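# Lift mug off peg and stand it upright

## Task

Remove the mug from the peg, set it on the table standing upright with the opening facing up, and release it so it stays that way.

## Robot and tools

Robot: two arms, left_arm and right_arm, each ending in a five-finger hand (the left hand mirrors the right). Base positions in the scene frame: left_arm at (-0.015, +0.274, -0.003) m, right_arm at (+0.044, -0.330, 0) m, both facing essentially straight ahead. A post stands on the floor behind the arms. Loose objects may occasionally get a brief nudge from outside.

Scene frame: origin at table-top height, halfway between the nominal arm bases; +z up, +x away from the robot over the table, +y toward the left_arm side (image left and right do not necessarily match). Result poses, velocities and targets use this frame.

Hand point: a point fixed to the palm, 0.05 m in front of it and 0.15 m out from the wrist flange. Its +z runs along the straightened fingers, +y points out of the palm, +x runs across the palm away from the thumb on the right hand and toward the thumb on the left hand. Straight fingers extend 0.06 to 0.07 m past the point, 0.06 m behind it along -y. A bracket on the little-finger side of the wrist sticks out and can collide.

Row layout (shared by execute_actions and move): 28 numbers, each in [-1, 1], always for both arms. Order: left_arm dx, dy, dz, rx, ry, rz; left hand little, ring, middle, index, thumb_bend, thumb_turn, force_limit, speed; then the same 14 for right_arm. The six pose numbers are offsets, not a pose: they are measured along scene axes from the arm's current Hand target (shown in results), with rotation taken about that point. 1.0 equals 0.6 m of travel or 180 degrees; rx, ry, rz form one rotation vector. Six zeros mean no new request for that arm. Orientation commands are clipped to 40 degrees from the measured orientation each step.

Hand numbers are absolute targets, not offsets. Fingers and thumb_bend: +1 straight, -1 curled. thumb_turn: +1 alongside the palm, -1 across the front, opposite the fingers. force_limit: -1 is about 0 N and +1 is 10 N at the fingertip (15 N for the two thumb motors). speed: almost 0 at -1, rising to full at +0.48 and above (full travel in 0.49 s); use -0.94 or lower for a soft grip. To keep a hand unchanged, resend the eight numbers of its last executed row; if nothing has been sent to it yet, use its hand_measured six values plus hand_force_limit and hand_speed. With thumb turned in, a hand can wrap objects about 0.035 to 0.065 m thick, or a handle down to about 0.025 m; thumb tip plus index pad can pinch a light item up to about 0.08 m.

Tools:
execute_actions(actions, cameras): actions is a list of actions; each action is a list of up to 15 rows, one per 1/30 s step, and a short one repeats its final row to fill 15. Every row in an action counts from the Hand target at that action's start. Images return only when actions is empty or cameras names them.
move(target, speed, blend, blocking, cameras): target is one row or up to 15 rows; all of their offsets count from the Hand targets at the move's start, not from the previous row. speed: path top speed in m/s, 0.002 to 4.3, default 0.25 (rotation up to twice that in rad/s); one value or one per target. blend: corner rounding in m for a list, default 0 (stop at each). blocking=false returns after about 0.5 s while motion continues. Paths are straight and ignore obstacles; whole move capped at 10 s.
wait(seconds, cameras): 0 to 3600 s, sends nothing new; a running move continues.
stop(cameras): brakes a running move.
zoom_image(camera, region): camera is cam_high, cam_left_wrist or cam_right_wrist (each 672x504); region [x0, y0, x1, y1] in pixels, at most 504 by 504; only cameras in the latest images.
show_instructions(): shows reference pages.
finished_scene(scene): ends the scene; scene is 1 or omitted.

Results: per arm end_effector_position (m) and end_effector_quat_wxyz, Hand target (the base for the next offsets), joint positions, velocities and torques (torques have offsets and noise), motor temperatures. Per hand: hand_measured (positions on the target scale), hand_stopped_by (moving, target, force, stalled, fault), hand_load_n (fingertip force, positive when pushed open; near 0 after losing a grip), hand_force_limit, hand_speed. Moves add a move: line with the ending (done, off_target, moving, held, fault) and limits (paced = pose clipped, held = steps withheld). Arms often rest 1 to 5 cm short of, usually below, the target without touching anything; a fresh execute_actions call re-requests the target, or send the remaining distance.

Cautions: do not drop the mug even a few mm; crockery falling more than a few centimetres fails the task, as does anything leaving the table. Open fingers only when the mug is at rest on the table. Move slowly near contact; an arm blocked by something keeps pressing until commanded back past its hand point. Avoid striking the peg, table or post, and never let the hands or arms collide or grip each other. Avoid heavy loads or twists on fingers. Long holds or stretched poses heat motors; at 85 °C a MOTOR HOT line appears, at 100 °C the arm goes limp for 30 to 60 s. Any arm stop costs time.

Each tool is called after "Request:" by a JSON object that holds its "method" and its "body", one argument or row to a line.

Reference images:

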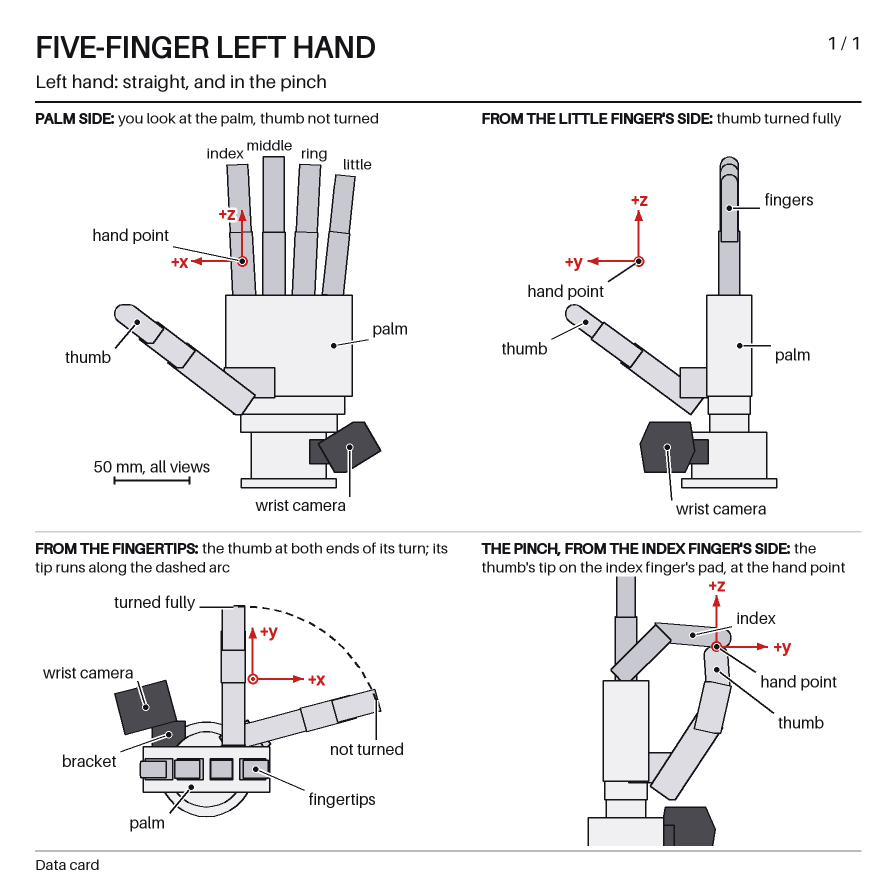

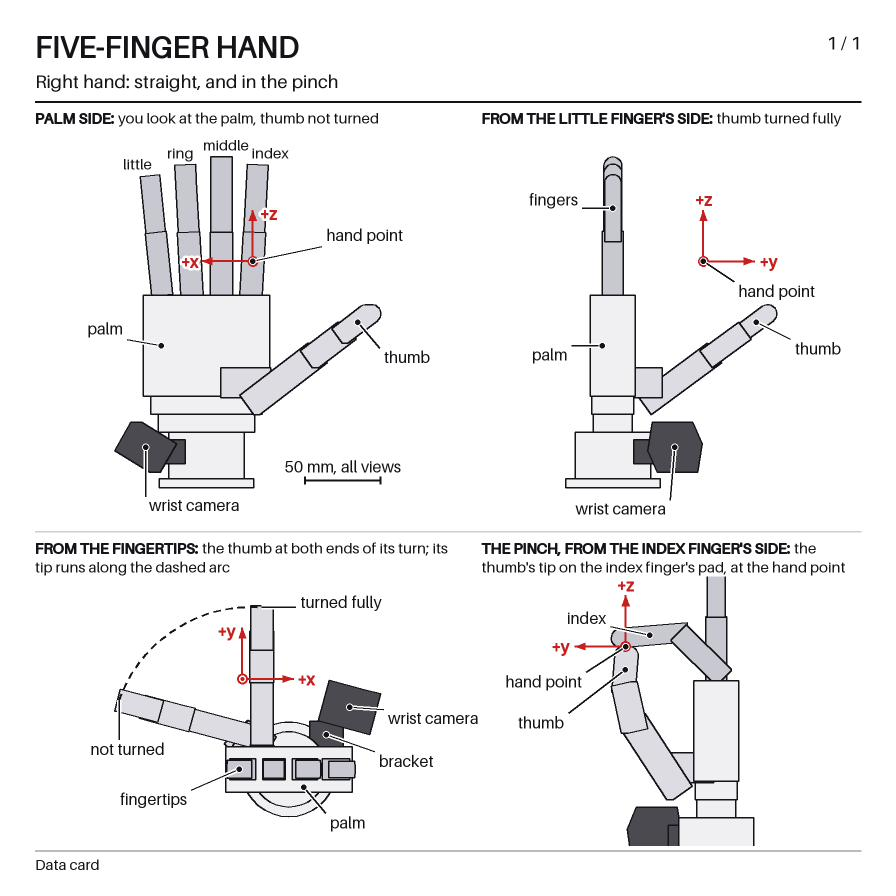

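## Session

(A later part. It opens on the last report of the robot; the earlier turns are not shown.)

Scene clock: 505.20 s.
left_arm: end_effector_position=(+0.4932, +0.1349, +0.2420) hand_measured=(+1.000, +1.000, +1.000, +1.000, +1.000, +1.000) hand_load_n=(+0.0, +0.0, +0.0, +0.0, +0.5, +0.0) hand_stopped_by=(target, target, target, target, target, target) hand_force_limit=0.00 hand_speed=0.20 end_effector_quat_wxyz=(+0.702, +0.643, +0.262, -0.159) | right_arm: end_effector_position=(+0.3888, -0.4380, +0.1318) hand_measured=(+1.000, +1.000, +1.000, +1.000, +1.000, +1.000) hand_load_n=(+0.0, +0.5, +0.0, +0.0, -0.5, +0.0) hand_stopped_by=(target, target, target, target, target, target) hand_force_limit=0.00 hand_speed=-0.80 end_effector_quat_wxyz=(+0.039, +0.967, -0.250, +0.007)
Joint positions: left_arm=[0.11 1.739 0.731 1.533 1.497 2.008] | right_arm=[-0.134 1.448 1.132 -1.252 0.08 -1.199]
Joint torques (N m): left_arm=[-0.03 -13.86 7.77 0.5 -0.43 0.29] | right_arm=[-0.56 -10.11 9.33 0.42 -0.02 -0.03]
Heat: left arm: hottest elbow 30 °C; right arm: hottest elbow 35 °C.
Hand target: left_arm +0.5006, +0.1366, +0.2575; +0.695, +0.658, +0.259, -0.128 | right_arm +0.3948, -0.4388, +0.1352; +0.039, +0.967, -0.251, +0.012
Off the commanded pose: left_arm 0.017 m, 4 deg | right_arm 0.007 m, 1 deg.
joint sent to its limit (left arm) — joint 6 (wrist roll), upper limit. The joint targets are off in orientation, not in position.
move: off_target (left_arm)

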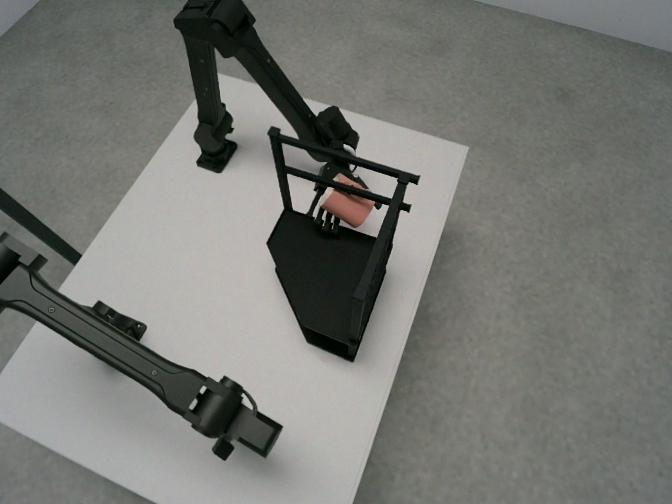

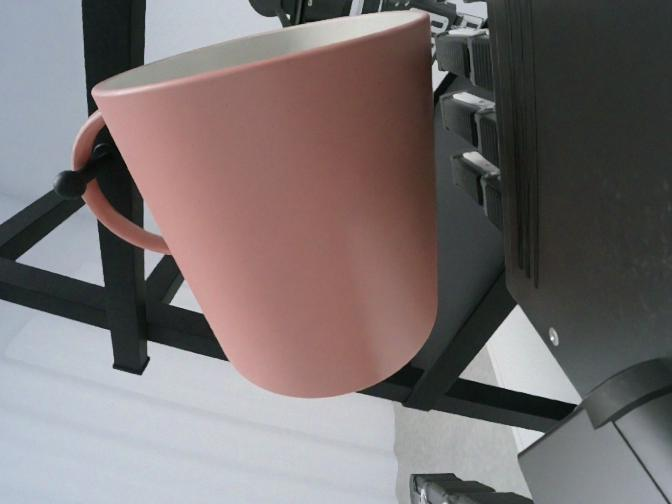

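Request:
{"method": "move", "body": {
  "target": [0.0083, -0.012, 0.0167, 0,0,0, 1,1,1,1,1,1,0,0.2, 0,0,0,0,0,0, 1,1,1,1,1,1,0,-0.8],
  "speed": 0.04,
  "cameras": ["cam_high","cam_left_wrist"]
}}

Request:
{"method": "zoom_image", "body": {
  "camera": "cam_high",
  "region": [280, 80, 430, 240]
}}

Scene clock: 516.03 s.
left_arm: end_effector_position=(+0.5004, +0.1338, +0.2446) hand_measured=(+1.000, +1.000, +1.000, +1.000, +1.000, +1.000) hand_load_n=(+0.0, +0.0, +0.0, +0.0, +0.0, +0.0) hand_stopped_by=(target, target, target, target, target, target) hand_force_limit=0.00 hand_speed=0.20 end_effector_quat_wxyz=(+0.703, +0.639, +0.267, -0.163) | right_arm: end_effector_position=(+0.3888, -0.4380, +0.1318) hand_measured=(+1.000, +1.000, +1.000, +1.000, +1.000, +1.000) hand_load_n=(+0.0, +0.0, +0.0, +0.0, +0.0, +0.0) hand_stopped_by=(target, target, target, target, target, target) hand_force_limit=0.00 hand_speed=-0.80 end_effector_quat_wxyz=(+0.039, +0.967, -0.250, +0.007)
Joint positions: left_arm=[0.105 1.739 0.748 1.501 1.487 2.008] | right_arm=[-0.134 1.448 1.132 -1.252 0.08 -1.199]
Joint torques (N m): left_arm=[-0.91 -15.09 7.98 0.55 -0.63 0.3] | right_arm=[-0.73 -9.88 9.36 0.36 -0.03 -0.02]
Heat: left arm: hottest elbow 29 °C; right arm: hottest elbow 35 °C.
Hand target: left_arm +0.5056, +0.1293, +0.2674; +0.695, +0.658, +0.260, -0.128 | right_arm +0.3948, -0.4388, +0.1352; +0.039, +0.967, -0.251, +0.012
Off the commanded pose: left_arm 0.024 m, 5 deg | right_arm 0.007 m, 1 deg.
joint sent to its limit (left arm) — joint 6 (wrist roll), upper limit. The joint targets are off in orientation, not in position.
move: off_target (left_arm)

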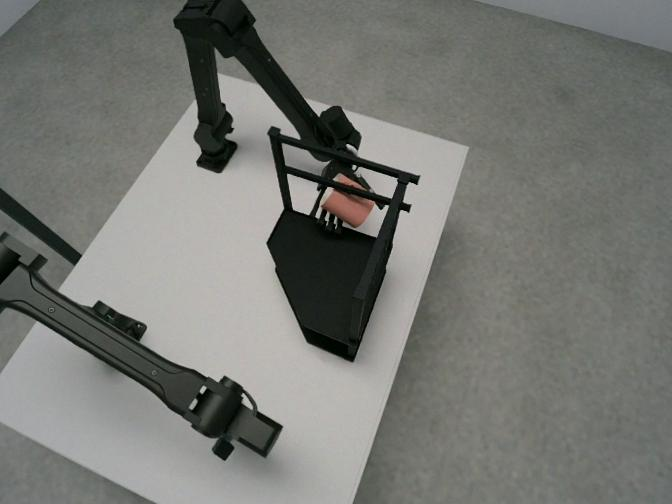

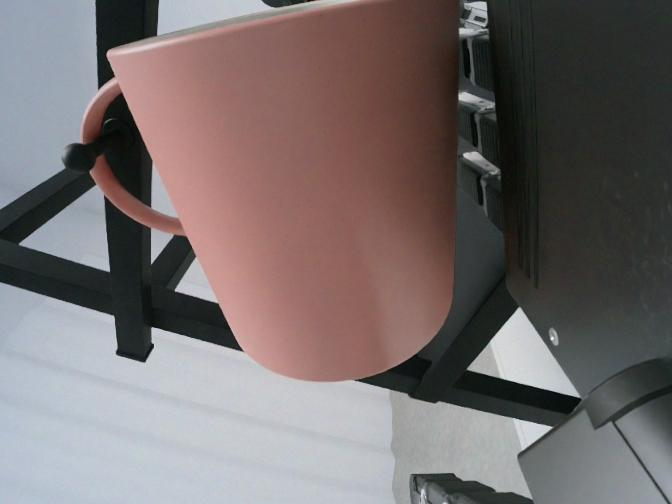

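Scaled by 3.150 from the camera's image (finer frame: 960x720).

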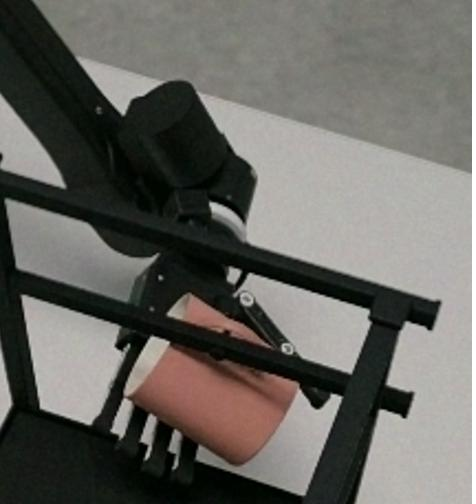

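Request:
{"method": "move", "body": {
  "target": [-0.0058, -0.0143, 0.0063, 0,0,0, 1,1,1,1,1,1,0,0.2, 0,0,0,0,0,0, 1,1,1,1,1,1,0,-0.8],
  "speed": 0.04,
  "cameras": ["cam_high","cam_left_wrist"]
}}

Request:
{"method": "zoom_image", "body": {
  "camera": "cam_high",
  "region": [280, 80, 430, 240]
}}

Scene clock: 527.13 s.
left_arm: end_effector_position=(+0.4989, +0.1253, +0.2509) hand_measured=(+1.000, +1.000, +1.000, +1.000, +1.000, +1.000) hand_load_n=(+0.0, +0.0, +0.0, +0.0, +0.0, +0.0) hand_stopped_by=(target, target, target, target, target, target) hand_force_limit=0.00 hand_speed=0.20 end_effector_quat_wxyz=(+0.705, +0.638, +0.262, -0.164) | right_arm: end_effector_position=(+0.3888, -0.4380, +0.1318) hand_measured=(+1.000, +1.000, +1.000, +1.000, +1.000, +1.000) hand_load_n=(+0.0, +0.0, +0.0, +0.0, +0.0, +0.0) hand_stopped_by=(target, target, target, target, target, target) hand_force_limit=0.00 hand_speed=-0.80 end_effector_quat_wxyz=(+0.039, +0.967, -0.250, +0.007)
Joint positions: left_arm=[0.086 1.727 0.748 1.496 1.473 2.008] | right_arm=[-0.134 1.448 1.132 -1.252 0.08 -1.199]
Joint torques (N m): left_arm=[-0.91 -14.97 7.56 0.55 -0.64 0.29] | right_arm=[-0.56 -9.82 9.43 0.34 -0.02 -0.03]
Heat: left arm: hottest shoulder 29 °C; right arm: hottest elbow 35 °C.
Hand target: left_arm +0.5021, +0.1208, +0.2712; +0.695, +0.658, +0.260, -0.128 | right_arm +0.3948, -0.4388, +0.1352; +0.039, +0.967, -0.251, +0.012
Off the commanded pose: left_arm 0.021 m, 5 deg | right_arm 0.007 m, 1 deg.
joint sent to its limit (left arm) — joint 6 (wrist roll), upper limit. The joint targets are off in orientation, not in position.
move: off_target (left_arm)

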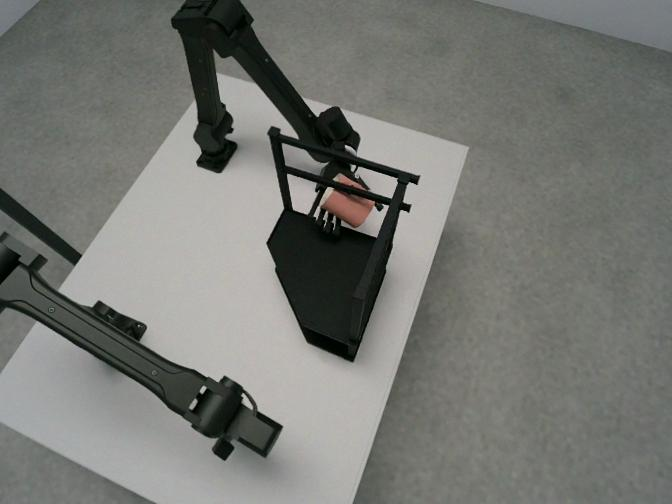

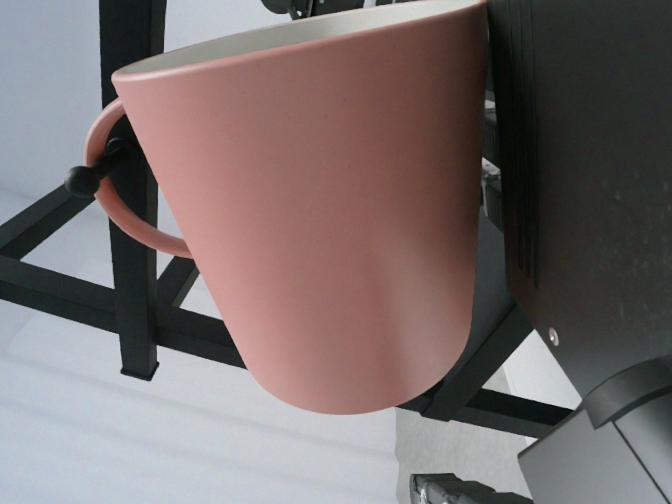

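Scaled by 3.150 from the camera's image (finer frame: 960x720).

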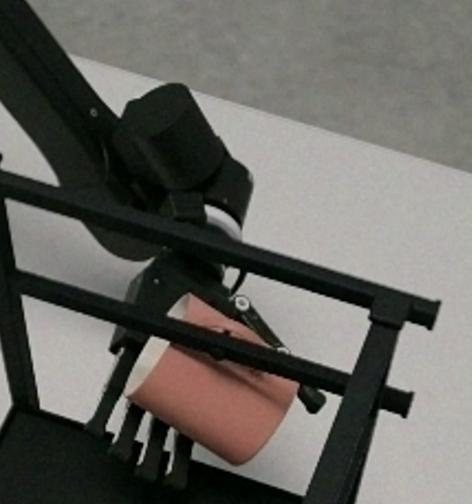

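Request:
{"method": "move", "body": {
  "target": [0,0,0,0,0,0, 1,1,1,1,1,-1,-0.7,-0.3, 0,0,0,0,0,0, 1,1,1,1,1,1,0,-0.8],
  "cameras": ["cam_high","cam_left_wrist"]
}}

Request:
{"method": "zoom_image", "body": {
  "camera": "cam_high",
  "region": [280, 80, 430, 240]
}}

Scene clock: 533.17 s.
left_arm: end_effector_position=(+0.4988, +0.1253, +0.2510) hand_measured=(+1.000, +1.000, +1.000, +1.000, +1.000, -1.000) hand_load_n=(+0.0, +0.0, +0.0, +0.0, +0.0, +0.0) hand_stopped_by=(target, target, target, target, target, target) hand_force_limit=-0.70 hand_speed=-0.30 end_effector_quat_wxyz=(+0.705, +0.638, +0.261, -0.164) | right_arm: end_effector_position=(+0.3888, -0.4380, +0.1318) hand_measured=(+1.000, +1.000, +1.000, +1.000, +1.000, +1.000) hand_load_n=(+0.0, +0.0, +0.0, +0.0, +0.0, +0.0) hand_stopped_by=(target, target, target, target, target, target) hand_force_limit=0.00 hand_speed=-0.80 end_effector_quat_wxyz=(+0.039, +0.967, -0.250, +0.007)
Joint positions: left_arm=[0.086 1.727 0.748 1.496 1.473 2.01] | right_arm=[-0.134 1.448 1.132 -1.252 0.08 -1.199]
Joint torques (N m): left_arm=[-0.97 -14.92 7.56 0.53 -0.63 0.28] | right_arm=[-0.5 -10.29 9.44 0.34 -0.02 -0.03]
Heat: left arm: hottest shoulder 29 °C; right arm: hottest elbow 35 °C.
Hand target: left_arm +0.5020, +0.1208, +0.2713; +0.695, +0.658, +0.259, -0.128 | right_arm +0.3948, -0.4388, +0.1352; +0.039, +0.967, -0.251, +0.012
Off the commanded pose: left_arm 0.021 m, 5 deg | right_arm 0.007 m, 1 deg.
joint sent to its limit (left arm) — joint 6 (wrist roll), upper limit. The joint targets are off in orientation, not in position.
move: done

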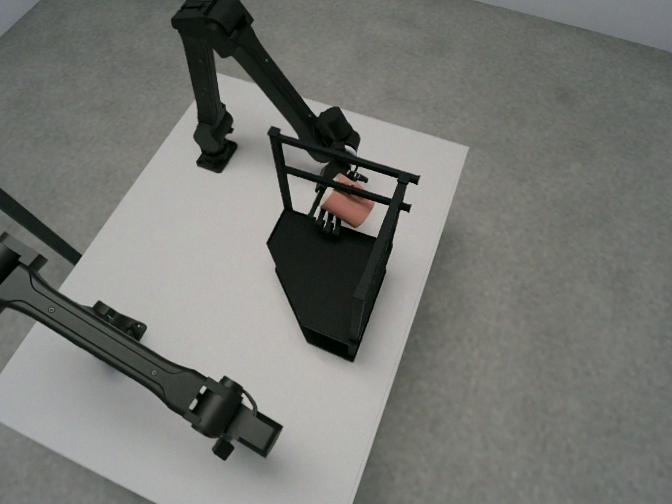

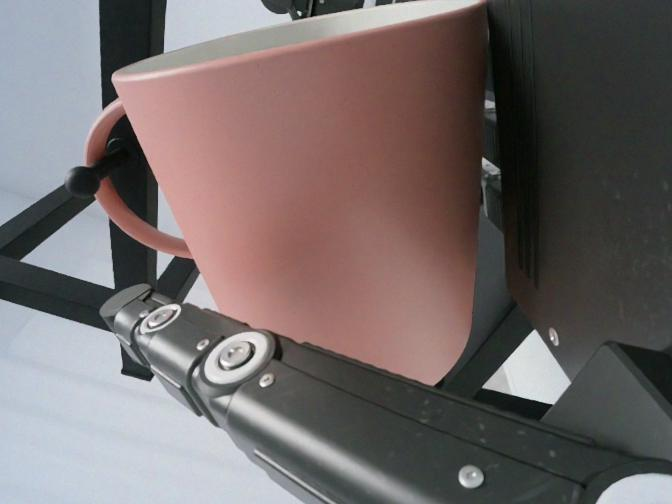

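Scaled by 3.150 from the camera's image (finer frame: 960x720).

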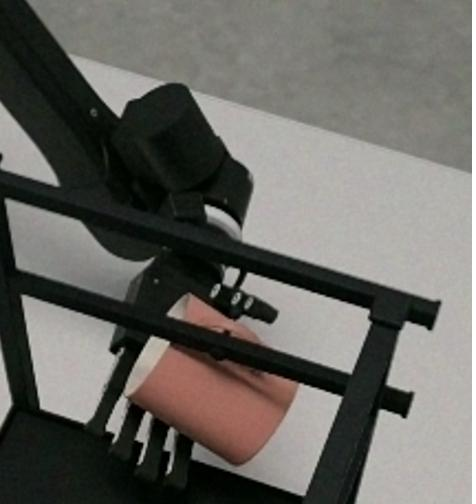

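Request:
{"method": "move", "body": {
  "target": [0,0,0,0,0,0, 1,-0.2,-0.2,-0.2,1,-1,-0.6,-0.92, 0,0,0,0,0,0, 1,1,1,1,1,1,0,-0.8],
  "cameras": ["cam_high","cam_left_wrist"]
}}

Request:
{"method": "zoom_image", "body": {
  "camera": "cam_high",
  "region": [280, 80, 430, 240]
}}

Scene clock: 539.53 s.
left_arm: end_effector_position=(+0.4983, +0.1224, +0.2498) hand_measured=(+1.000, +0.380, +0.382, +0.396, +1.000, -1.000) hand_load_n=(+0.0, +2.0, +3.0, +2.0, +0.5, +1.0) hand_stopped_by=(target, force, force, force, target, target) hand_force_limit=-0.60 hand_speed=-0.92 end_effector_quat_wxyz=(+0.704, +0.639, +0.261, -0.168) | right_arm: end_effector_position=(+0.3888, -0.4380, +0.1318) hand_measured=(+1.000, +1.000, +1.000, +1.000, +1.000, +1.000) hand_load_n=(+0.0, +0.0, +0.0, +0.0, +0.0, +0.0) hand_stopped_by=(target, target, target, target, target, target) hand_force_limit=0.00 hand_speed=-0.80 end_effector_quat_wxyz=(+0.039, +0.967, -0.250, +0.007)
Joint positions: left_arm=[0.081 1.727 0.748 1.488 1.474 2.011] | right_arm=[-0.134 1.448 1.132 -1.252 0.08 -1.199]
Joint torques (N m): left_arm=[-0.5 -15.09 7.53 0.79 -0.72 0.26] | right_arm=[-0.73 -10.17 9.42 0.35 -0.01 0]
Motor temperatures (°C): left_arm=[27 28 29 23 27 24] | right_arm=[23 27 36 25 25 25]
Heat: left arm: hottest elbow 29 °C; right arm: hottest elbow 36 °C.
Hand target: left_arm +0.5020, +0.1208, +0.2713; +0.695, +0.658, +0.259, -0.128 | right_arm +0.3948, -0.4388, +0.1352; +0.039, +0.967, -0.251, +0.012
Off the commanded pose: left_arm 0.022 m, 5 deg | right_arm 0.007 m, 1 deg.
joint sent to its limit (left arm) — joint 6 (wrist roll), upper limit. The joint targets are off in orientation, not in position.
move: done

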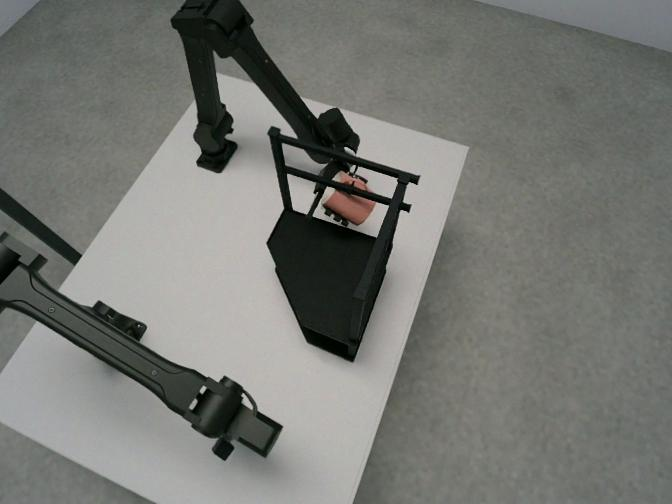

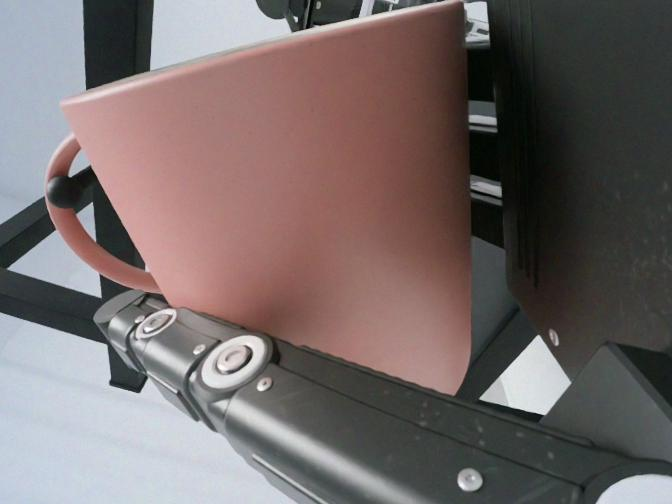

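Scaled by 3.150 from the camera's image (finer frame: 960x720).

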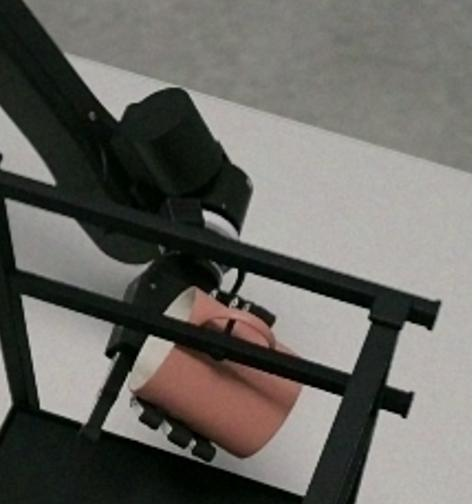

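Request:
{"method": "move", "body": {
  "target": [0,0,0,0,0,0, 1,-0.2,-0.2,-0.2,0.2,-1,-0.5,-0.92, 0,0,0,0,0,0, 1,1,1,1,1,1,0,-0.8],
  "cameras": ["cam_high","cam_left_wrist"]
}}

Request:
{"method": "zoom_image", "body": {
  "camera": "cam_high",
  "region": [280, 80, 430, 240]
}}

Scene clock: 543.77 s.
left_arm: end_effector_position=(+0.4983, +0.1224, +0.2498) hand_measured=(+1.000, +0.380, +0.382, +0.396, +0.980, -1.000) hand_load_n=(+0.0, +2.0, +3.0, +2.0, +4.0, +1.0) hand_stopped_by=(target, force, force, force, force, target) hand_force_limit=-0.50 hand_speed=-0.92 end_effector_quat_wxyz=(+0.704, +0.639, +0.261, -0.168) | right_arm: end_effector_position=(+0.3888, -0.4380, +0.1318) hand_measured=(+1.000, +1.000, +1.000, +1.000, +1.000, +1.000) hand_load_n=(+0.0, +0.0, +0.0, +0.0, +0.0, +0.5) hand_stopped_by=(target, target, target, target, target, target) hand_force_limit=0.00 hand_speed=-0.80 end_effector_quat_wxyz=(+0.039, +0.967, -0.250, +0.007)
Joint positions: left_arm=[0.081 1.727 0.748 1.488 1.474 2.011] | right_arm=[-0.134 1.448 1.132 -1.252 0.08 -1.199]
Joint torques (N m): left_arm=[-0.5 -15.03 7.53 0.79 -0.72 0.26] | right_arm=[-0.38 -10.17 9.39 0.42 -0.02 -0.03]
Heat: left arm: hottest elbow 29 °C; right arm: hottest elbow 36 °C.
Hand target: left_arm +0.5020, +0.1208, +0.2713; +0.695, +0.658, +0.259, -0.128 | right_arm +0.3948, -0.4388, +0.1352; +0.039, +0.967, -0.251, +0.012
Off the commanded pose: left_arm 0.022 m, 5 deg | right_arm 0.007 m, 1 deg.
joint sent to its limit (left arm) — joint 6 (wrist roll), upper limit. The joint targets are off in orientation, not in position.
move: done

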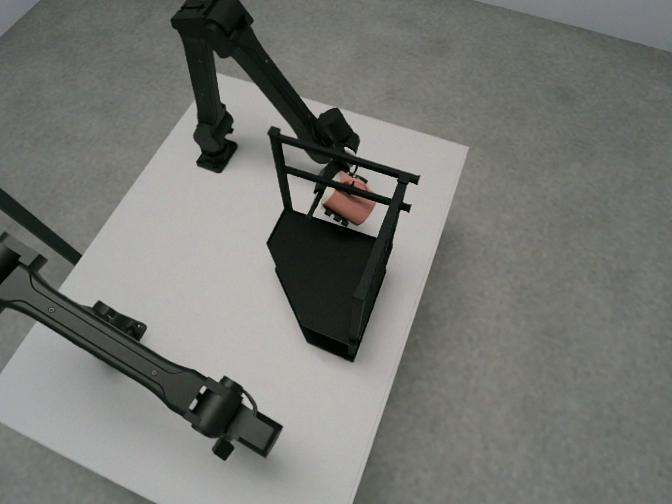

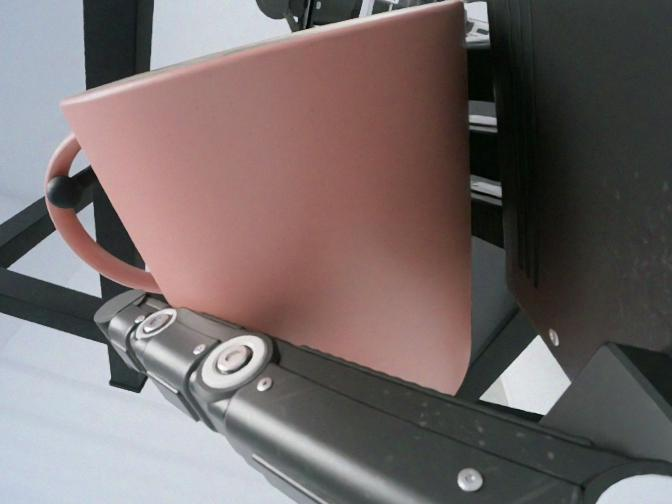

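Scaled by 3.150 from the camera's image (finer frame: 960x720).

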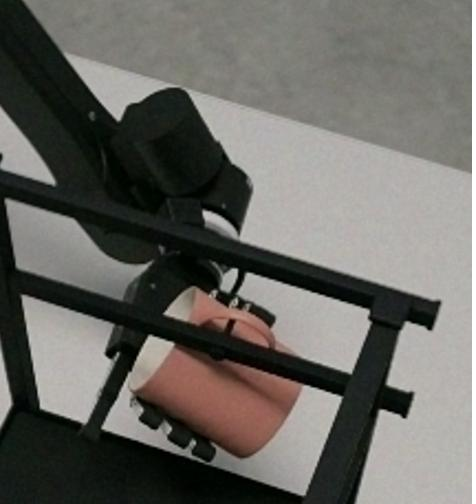

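Request:
{"method": "move", "body": {
  "target": [0,0,0,0,0,0, 1,-0.25,-0.25,-0.25,0.15,-1,-0.2,-0.92, 0,0,0,0,0,0, 1,1,1,1,1,1,0,-0.8],
  "cameras": ["cam_left_wrist"]
}}

Scene clock: 550.00 s.
left_arm: end_effector_position=(+0.4982, +0.1220, +0.2498) hand_measured=(+1.000, +0.360, +0.368, +0.376, +0.968, -1.000) hand_load_n=(+0.0, +4.0, +4.5, +4.5, +6.5, +2.0) hand_stopped_by=(target, force, force, force, force, target) hand_force_limit=-0.20 hand_speed=-0.92 end_effector_quat_wxyz=(+0.704, +0.639, +0.261, -0.168) | right_arm: end_effector_position=(+0.3888, -0.4380, +0.1318) hand_measured=(+1.000, +1.000, +1.000, +1.000, +1.000, +1.000) hand_load_n=(+0.0, +0.0, +0.0, +0.0, +0.0, +0.0) hand_stopped_by=(target, target, target, target, target, target) hand_force_limit=0.00 hand_speed=-0.80 end_effector_quat_wxyz=(+0.039, +0.967, -0.250, +0.007)
Joint positions: left_arm=[0.08 1.727 0.748 1.488 1.474 2.011] | right_arm=[-0.134 1.448 1.132 -1.252 0.08 -1.199]
Joint torques (N m): left_arm=[-0.44 -14.97 7.53 0.79 -0.73 0.26] | right_arm=[-0.67 -9.82 9.43 0.36 -0.02 -0.01]
Heat: left arm: hottest elbow 29 °C; right arm: hottest elbow 36 °C.
Hand target: left_arm +0.5020, +0.1207, +0.2713; +0.695, +0.658, +0.259, -0.128 | right_arm +0.3948, -0.4388, +0.1352; +0.039, +0.967, -0.251, +0.012
Off the commanded pose: left_arm 0.022 m, 5 deg | right_arm 0.007 m, 1 deg.
joint sent to its limit (left arm) — joint 6 (wrist roll), upper limit. The joint targets are off in orientation, not in position.
move: done

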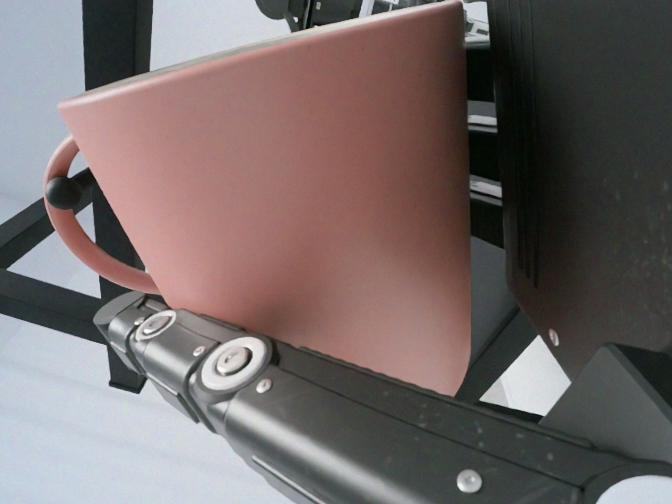

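Request:
{"method": "zoom_image", "body": {
  "camera": "cam_left_wrist",
  "region": [20, 120, 180, 300]
}}

Request:
{"method": "zoom_image", "body": {
  "camera": "cam_high",
  "region": [320, 160, 390, 230]
}}

Scaled by 2.800 from the camera's image (finer frame: 960x720).

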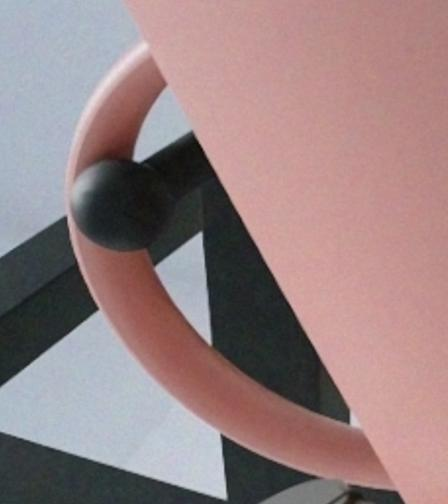

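This scene's latest camera images include none from cam_high. They are from: cam_left_wrist. cam_high's image comes with the result of a call that names it in "cameras".

Request:
{"method": "move", "body": {
  "target": [0.005,0.0,0.0133,0,0,0, 1,-0.25,-0.25,-0.25,0.15,-1,-0.2,-0.92, 0,0,0,0,0,0, 1,1,1,1,1,1,0,-0.8],
  "speed": 0.03,
  "cameras": ["cam_high","cam_left_wrist"]
}}

Request:
{"method": "zoom_image", "body": {
  "camera": "cam_left_wrist",
  "region": [20, 120, 180, 300]
}}

Scene clock: 562.73 s.
left_arm: end_effector_position=(+0.4990, +0.1219, +0.2498) hand_measured=(+1.000, +0.360, +0.368, +0.376, +0.968, -1.000) hand_load_n=(+0.0, +4.0, +4.0, +4.0, +6.5, +1.5) hand_stopped_by=(target, force, force, force, force, target) hand_force_limit=-0.20 hand_speed=-0.92 end_effector_quat_wxyz=(+0.702, +0.637, +0.266, -0.173) | right_arm: end_effector_position=(+0.3888, -0.4380, +0.1318) hand_measured=(+1.000, +1.000, +1.000, +1.000, +1.000, +1.000) hand_load_n=(+0.0, +0.0, +0.0, +0.0, +0.0, +0.0) hand_stopped_by=(target, target, target, target, target, target) hand_force_limit=0.00 hand_speed=-0.80 end_effector_quat_wxyz=(+0.039, +0.967, -0.250, +0.007)
Joint positions: left_arm=[0.079 1.721 0.748 1.468 1.474 2.012] | right_arm=[-0.134 1.448 1.132 -1.252 0.08 -1.199]
Joint torques (N m): left_arm=[-0.56 -15.79 8.42 0.62 -0.76 0.25] | right_arm=[-0.73 -10.05 9.42 0.29 0.02 0]
Heat: left arm: hottest elbow 29 °C; right arm: hottest elbow 36 °C.
Hand target: left_arm +0.5051, +0.1207, +0.2792; +0.695, +0.658, +0.259, -0.128 | right_arm +0.3948, -0.4388, +0.1352; +0.039, +0.967, -0.251, +0.012
Off the commanded pose: left_arm 0.030 m, 6 deg | right_arm 0.007 m, 1 deg.
joint sent to its limit (left arm) — joint 6 (wrist roll), upper limit. The joint targets are off in orientation, not in position.
move: off_target (left_arm)

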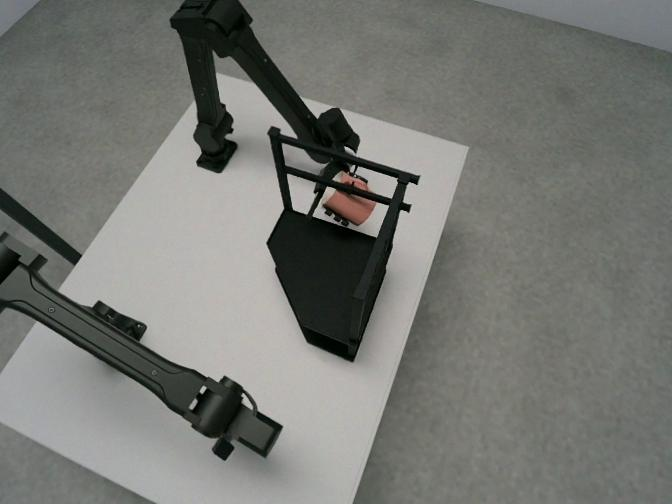

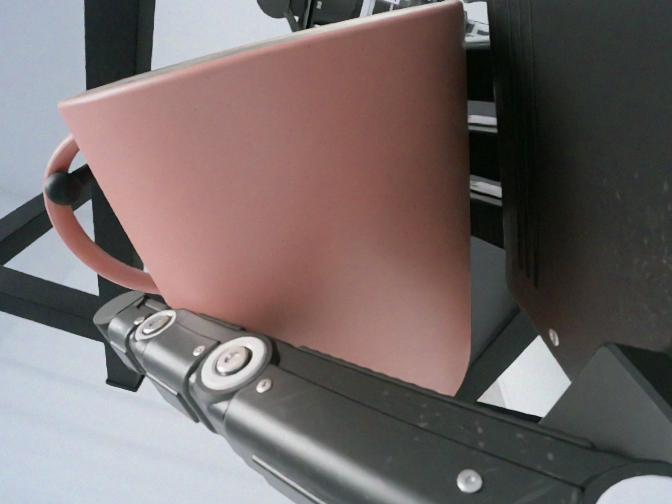

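Scaled by 2.800 from the camera's image (finer frame: 960x720).

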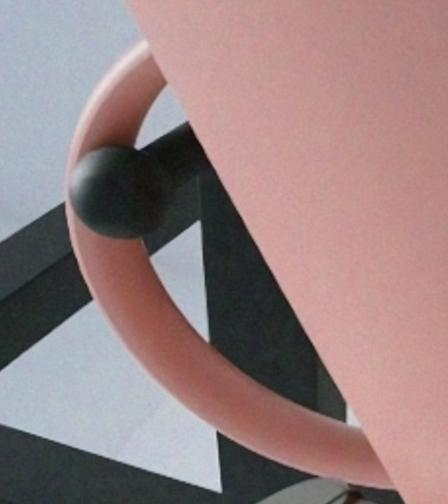

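Request:
{"method": "move", "body": {
  "target": [0.0,0.0,0.0117,0,0,0, 1,-0.25,-0.25,-0.25,0.15,-1,-0.2,-0.92, 0,0,0,0,0,0, 1,1,1,1,1,1,0,-0.8],
  "speed": 0.03,
  "cameras": ["cam_left_wrist"]
}}

Request:
{"method": "zoom_image", "body": {
  "camera": "cam_left_wrist",
  "region": [20, 120, 180, 300]
}}

Scene clock: 569.63 s.
left_arm: end_effector_position=(+0.4995, +0.1219, +0.2510) hand_measured=(+1.000, +0.360, +0.368, +0.376, +0.968, -1.000) hand_load_n=(+0.0, +4.0, +4.5, +4.5, +6.5, +2.0) hand_stopped_by=(target, force, force, force, force, target) hand_force_limit=-0.20 hand_speed=-0.92 end_effector_quat_wxyz=(+0.701, +0.636, +0.271, -0.178) | right_arm: end_effector_position=(+0.3888, -0.4380, +0.1318) hand_measured=(+1.000, +1.000, +1.000, +1.000, +1.000, +1.000) hand_load_n=(+0.0, +0.0, +0.0, +0.0, +0.0, +0.0) hand_stopped_by=(target, target, target, target, target, target) hand_force_limit=0.00 hand_speed=-0.80 end_effector_quat_wxyz=(+0.039, +0.967, -0.250, +0.007)
Joint positions: left_arm=[0.079 1.712 0.748 1.444 1.474 2.012] | right_arm=[-0.134 1.448 1.132 -1.252 0.08 -1.199]
Joint torques (N m): left_arm=[-0.5 -16.38 8.69 0.73 -0.79 0.25] | right_arm=[-0.67 -10.11 9.35 0.38 0.01 -0.01]
Heat: left arm: hottest elbow 29 °C; right arm: hottest elbow 36 °C.
Hand target: left_arm +0.5050, +0.1207, +0.2863; +0.695, +0.658, +0.259, -0.128 | right_arm +0.3948, -0.4388, +0.1352; +0.039, +0.967, -0.251, +0.012
Off the commanded pose: left_arm 0.036 m, 6 deg | right_arm 0.007 m, 1 deg.
joint sent to its limit (left arm) — joint 6 (wrist roll), upper limit. The joint targets are off in orientation, not in position.
move: off_target (left_arm)

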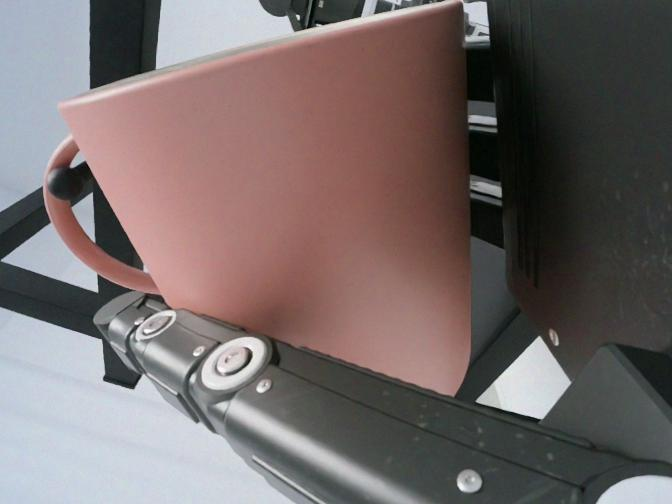

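Scaled by 2.800 from the camera's image (finer frame: 960x720).

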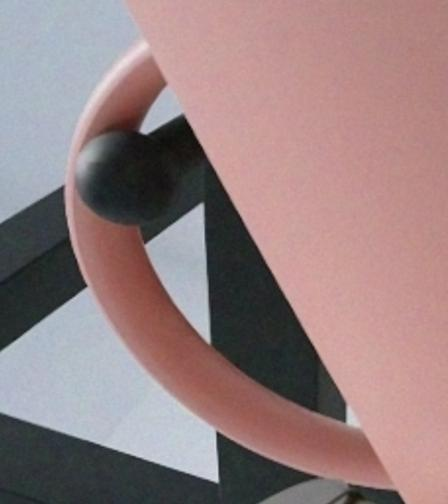

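Request:
{"method": "move", "body": {
  "target": [0.0,0.0,0.0117,0,0,0, 1,-0.25,-0.25,-0.25,0.15,-1,-0.2,-0.92, 0,0,0,0,0,0, 1,1,1,1,1,1,0,-0.8],
  "speed": 0.03,
  "cameras": ["cam_left_wrist"]
}}

Request:
{"method": "zoom_image", "body": {
  "camera": "cam_left_wrist",
  "region": [20, 120, 180, 300]
}}

Scene clock: 574.73 s.
left_arm: end_effector_position=(+0.4993, +0.1215, +0.2511) hand_measured=(+1.000, +0.362, +0.368, +0.376, +0.968, -1.000) hand_load_n=(+0.0, +4.5, +4.5, +4.0, +6.5, +1.0) hand_stopped_by=(target, force, force, force, force, target) hand_force_limit=-0.20 hand_speed=-0.92 end_effector_quat_wxyz=(+0.698, +0.636, +0.273, -0.182) | right_arm: end_effector_position=(+0.3888, -0.4380, +0.1318) hand_measured=(+1.000, +1.000, +1.000, +1.000, +1.000, +1.000) hand_load_n=(+0.0, +0.0, +0.0, +0.0, +0.0, +0.0) hand_stopped_by=(target, target, target, target, target, target) hand_force_limit=0.00 hand_speed=-0.80 end_effector_quat_wxyz=(+0.039, +0.967, -0.250, +0.007)
Joint positions: left_arm=[0.079 1.705 0.748 1.423 1.479 2.016] | right_arm=[-0.134 1.448 1.132 -1.252 0.08 -1.199]
Joint torques (N m): left_arm=[-0.5 -17.38 8.92 0.8 -1.01 0.2] | right_arm=[-0.32 -9.93 9.36 0.4 -0.02 -0.01]
Heat: left arm: hottest shoulder 29 °C; right arm: hottest elbow 36 °C.
Hand target: left_arm +0.5050, +0.1207, +0.2933; +0.695, +0.658, +0.259, -0.128 | right_arm +0.3948, -0.4388, +0.1352; +0.039, +0.967, -0.251, +0.012
Off the commanded pose: left_arm 0.043 m, 7 deg | right_arm 0.007 m, 1 deg.
joint sent to its limit (left arm) — joint 6 (wrist roll), upper limit. The joint targets are off in orientation, not in position.
move: off_target (left_arm)

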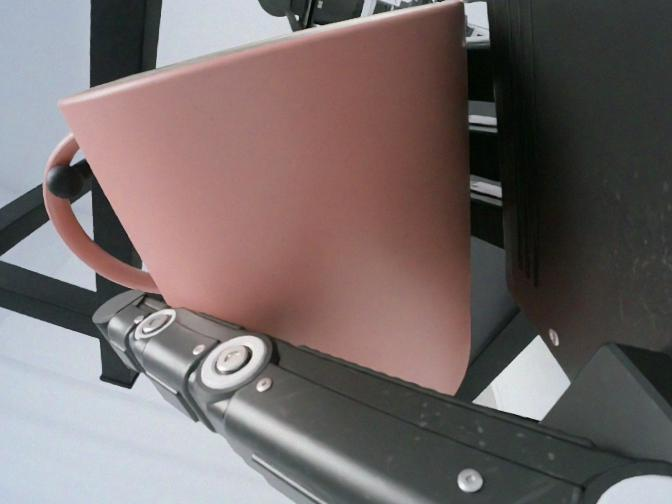

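Scaled by 2.800 from the camera's image (finer frame: 960x720).

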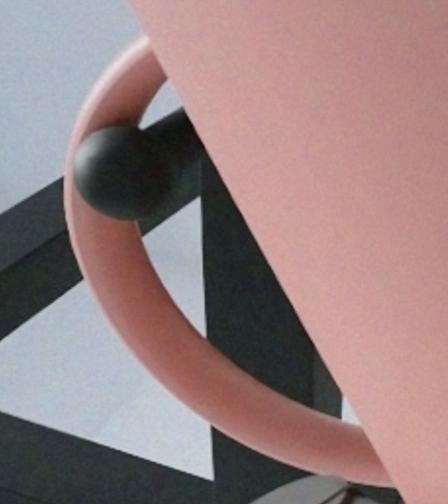

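Request:
{"method": "wait", "body": {
  "seconds": 0.1,
  "cameras": ["cam_high","cam_left_wrist"]
}}

Request:
{"method": "zoom_image", "body": {
  "camera": "cam_high",
  "region": [310, 150, 400, 240]
}}

Scene clock: 577.17 s.
left_arm: end_effector_position=(+0.4993, +0.1215, +0.2511) hand_measured=(+1.000, +0.362, +0.368, +0.376, +0.968, -1.000) hand_load_n=(+0.0, +4.5, +4.5, +4.0, +6.5, +1.0) hand_stopped_by=(target, force, force, force, force, target) hand_force_limit=-0.20 hand_speed=-0.92 end_effector_quat_wxyz=(+0.698, +0.636, +0.273, -0.182) | right_arm: end_effector_position=(+0.3888, -0.4380, +0.1318) hand_measured=(+1.000, +1.000, +1.000, +1.000, +1.000, +1.000) hand_load_n=(+0.0, +0.0, +0.0, +0.0, +0.0, +0.0) hand_stopped_by=(target, target, target, target, target, target) hand_force_limit=0.00 hand_speed=-0.80 end_effector_quat_wxyz=(+0.039, +0.967, -0.250, +0.007)
Joint positions: left_arm=[0.079 1.705 0.748 1.423 1.479 2.016] | right_arm=[-0.134 1.448 1.132 -1.252 0.08 -1.199]
Joint torques (N m): left_arm=[-0.44 -17.2 8.94 0.8 -1.01 0.2] | right_arm=[-0.73 -9.99 9.39 0.42 -0.02 -0.01]
Heat: left arm: hottest shoulder 29 °C; right arm: hottest elbow 36 °C.
Hand target: left_arm +0.5050, +0.1207, +0.2933; +0.695, +0.658, +0.259, -0.128 | right_arm +0.3948, -0.4388, +0.1352; +0.039, +0.967, -0.251, +0.012
Off the commanded pose: left_arm 0.043 m, 7 deg | right_arm 0.007 m, 1 deg.
wait: 0.10 s; at rest from the start

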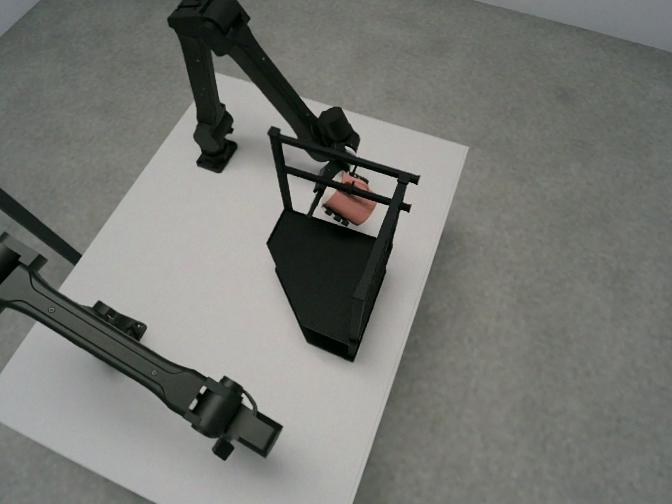

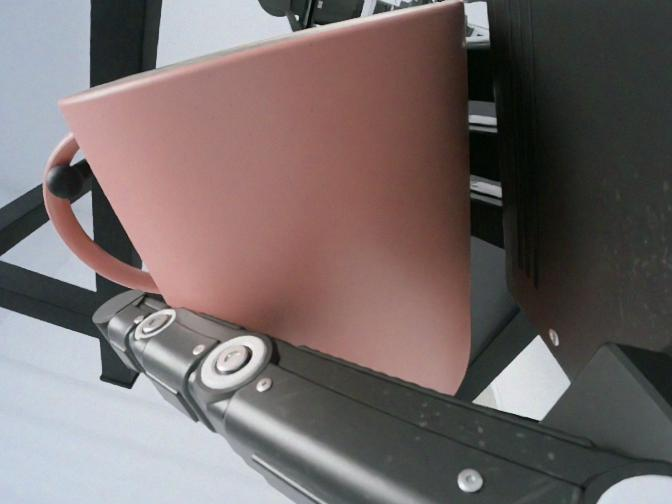

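Scaled by 5.600 from the camera's image (finer frame: 960x720).

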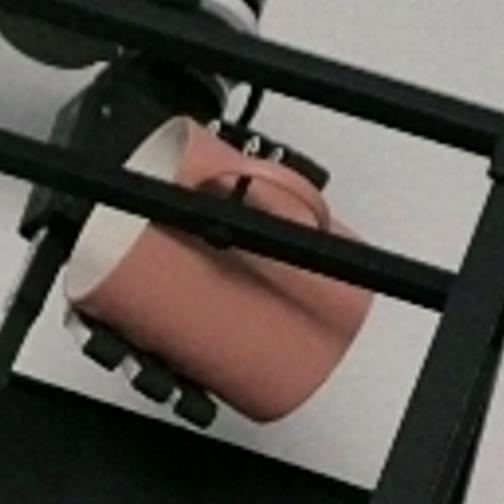

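Request:
{"method": "move", "body": {
  "target": [0.002,-0.0167,0.0,0,0,0, 1,-0.25,-0.25,-0.25,0.15,-1,-0.2,-0.92, 0,0,0,0,0,0, 1,1,1,1,1,1,0,-0.8],
  "speed": 0.03,
  "cameras": ["cam_high","cam_left_wrist"]
}}

Request:
{"method": "zoom_image", "body": {
  "camera": "cam_left_wrist",
  "region": [20, 90, 180, 300]
}}

Request:
{"method": "zoom_image", "body": {
  "camera": "cam_high",
  "region": [310, 150, 400, 240]
}}

Scene clock: 598.67 s.
left_arm: end_effector_position=(+0.4992, +0.1191, +0.2517) hand_measured=(+1.000, +0.362, +0.368, +0.376, +0.968, -1.000) hand_load_n=(+0.0, +4.5, +4.5, +4.5, +6.5, +1.0) hand_stopped_by=(target, force, force, force, force, target) hand_force_limit=-0.20 hand_speed=-0.92 end_effector_quat_wxyz=(+0.699, +0.636, +0.272, -0.182) | right_arm: end_effector_position=(+0.3888, -0.4380, +0.1318) hand_measured=(+1.000, +1.000, +1.000, +1.000, +1.000, +1.000) hand_load_n=(+0.0, +0.0, +0.0, +0.0, +0.0, +0.0) hand_stopped_by=(target, target, target, target, target, target) hand_force_limit=0.00 hand_speed=-0.80 end_effector_quat_wxyz=(+0.039, +0.967, -0.250, +0.007)
Joint positions: left_arm=[0.074 1.705 0.748 1.423 1.473 2.018] | right_arm=[-0.134 1.448 1.132 -1.252 0.08 -1.199]
Joint torques (N m): left_arm=[-1.85 -16.73 9.16 0.91 -1.58 0.19] | right_arm=[-0.5 -9.76 9.29 0.42 -0.03 -0.03]
Heat: left arm: hottest shoulder 30 °C; right arm: hottest elbow 36 °C.
Hand target: left_arm +0.5063, +0.1108, +0.2933; +0.695, +0.658, +0.259, -0.128 | right_arm +0.3948, -0.4388, +0.1352; +0.039, +0.967, -0.251, +0.012
Off the commanded pose: left_arm 0.043 m, 7 deg | right_arm 0.007 m, 1 deg.
joint sent to its limit (left arm) — joint 6 (wrist roll), upper limit. The joint targets are off in orientation, not in position.
move: off_target (left_arm)

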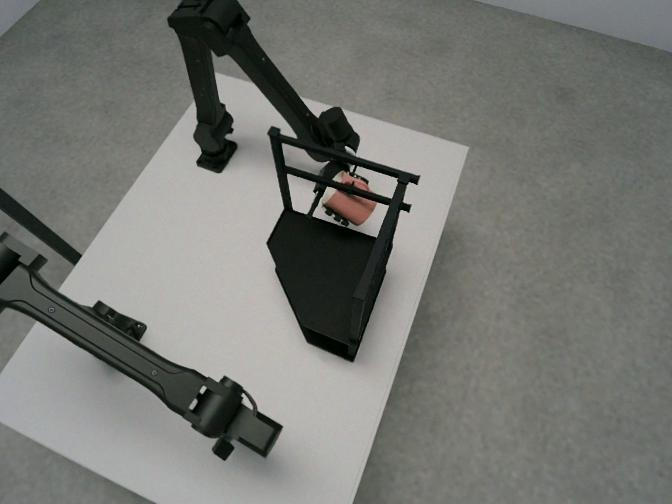

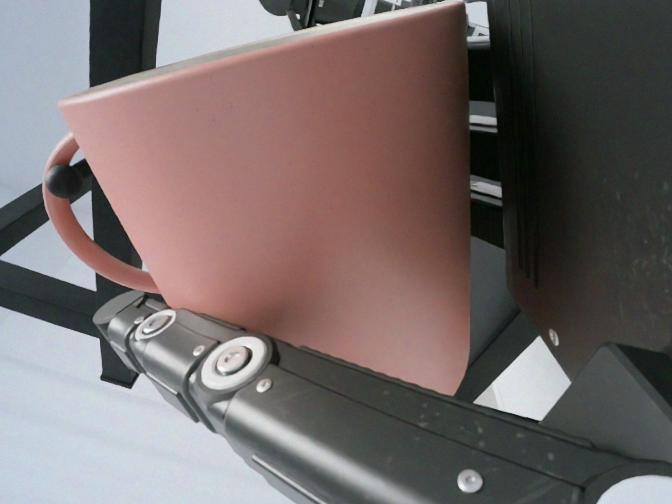

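Scaled by 2.400 from the camera's image (finer frame: 960x720).

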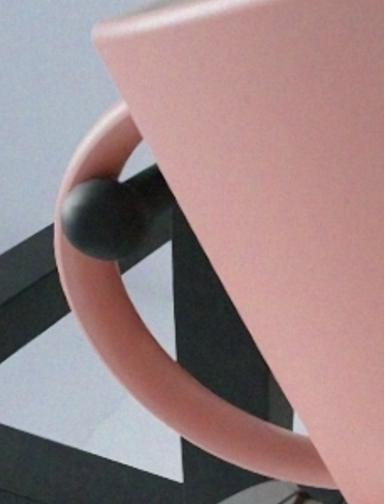

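Scaled by 5.600 from the camera's image (finer frame: 960x720).

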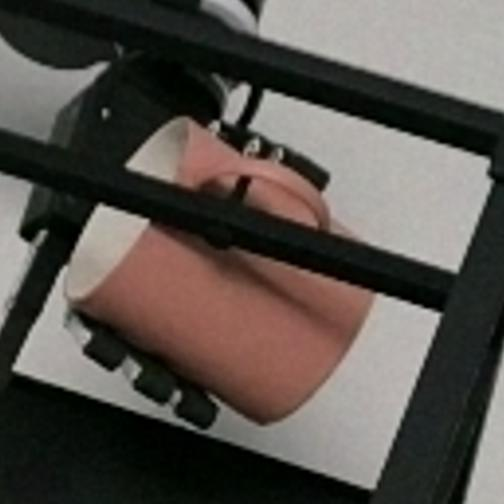

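Request:
{"method": "zoom_image", "body": {
  "camera": "cam_left_wrist",
  "region": [0, 0, 260, 400]
}}

Scaled by 1.260 from the camera's image (finer frame: 960x720).

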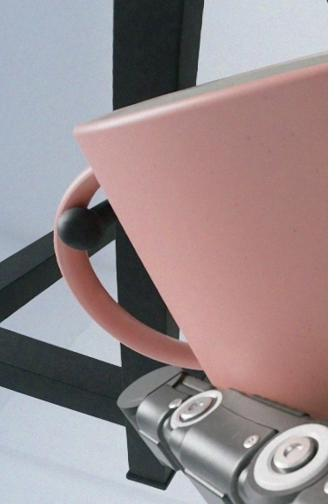

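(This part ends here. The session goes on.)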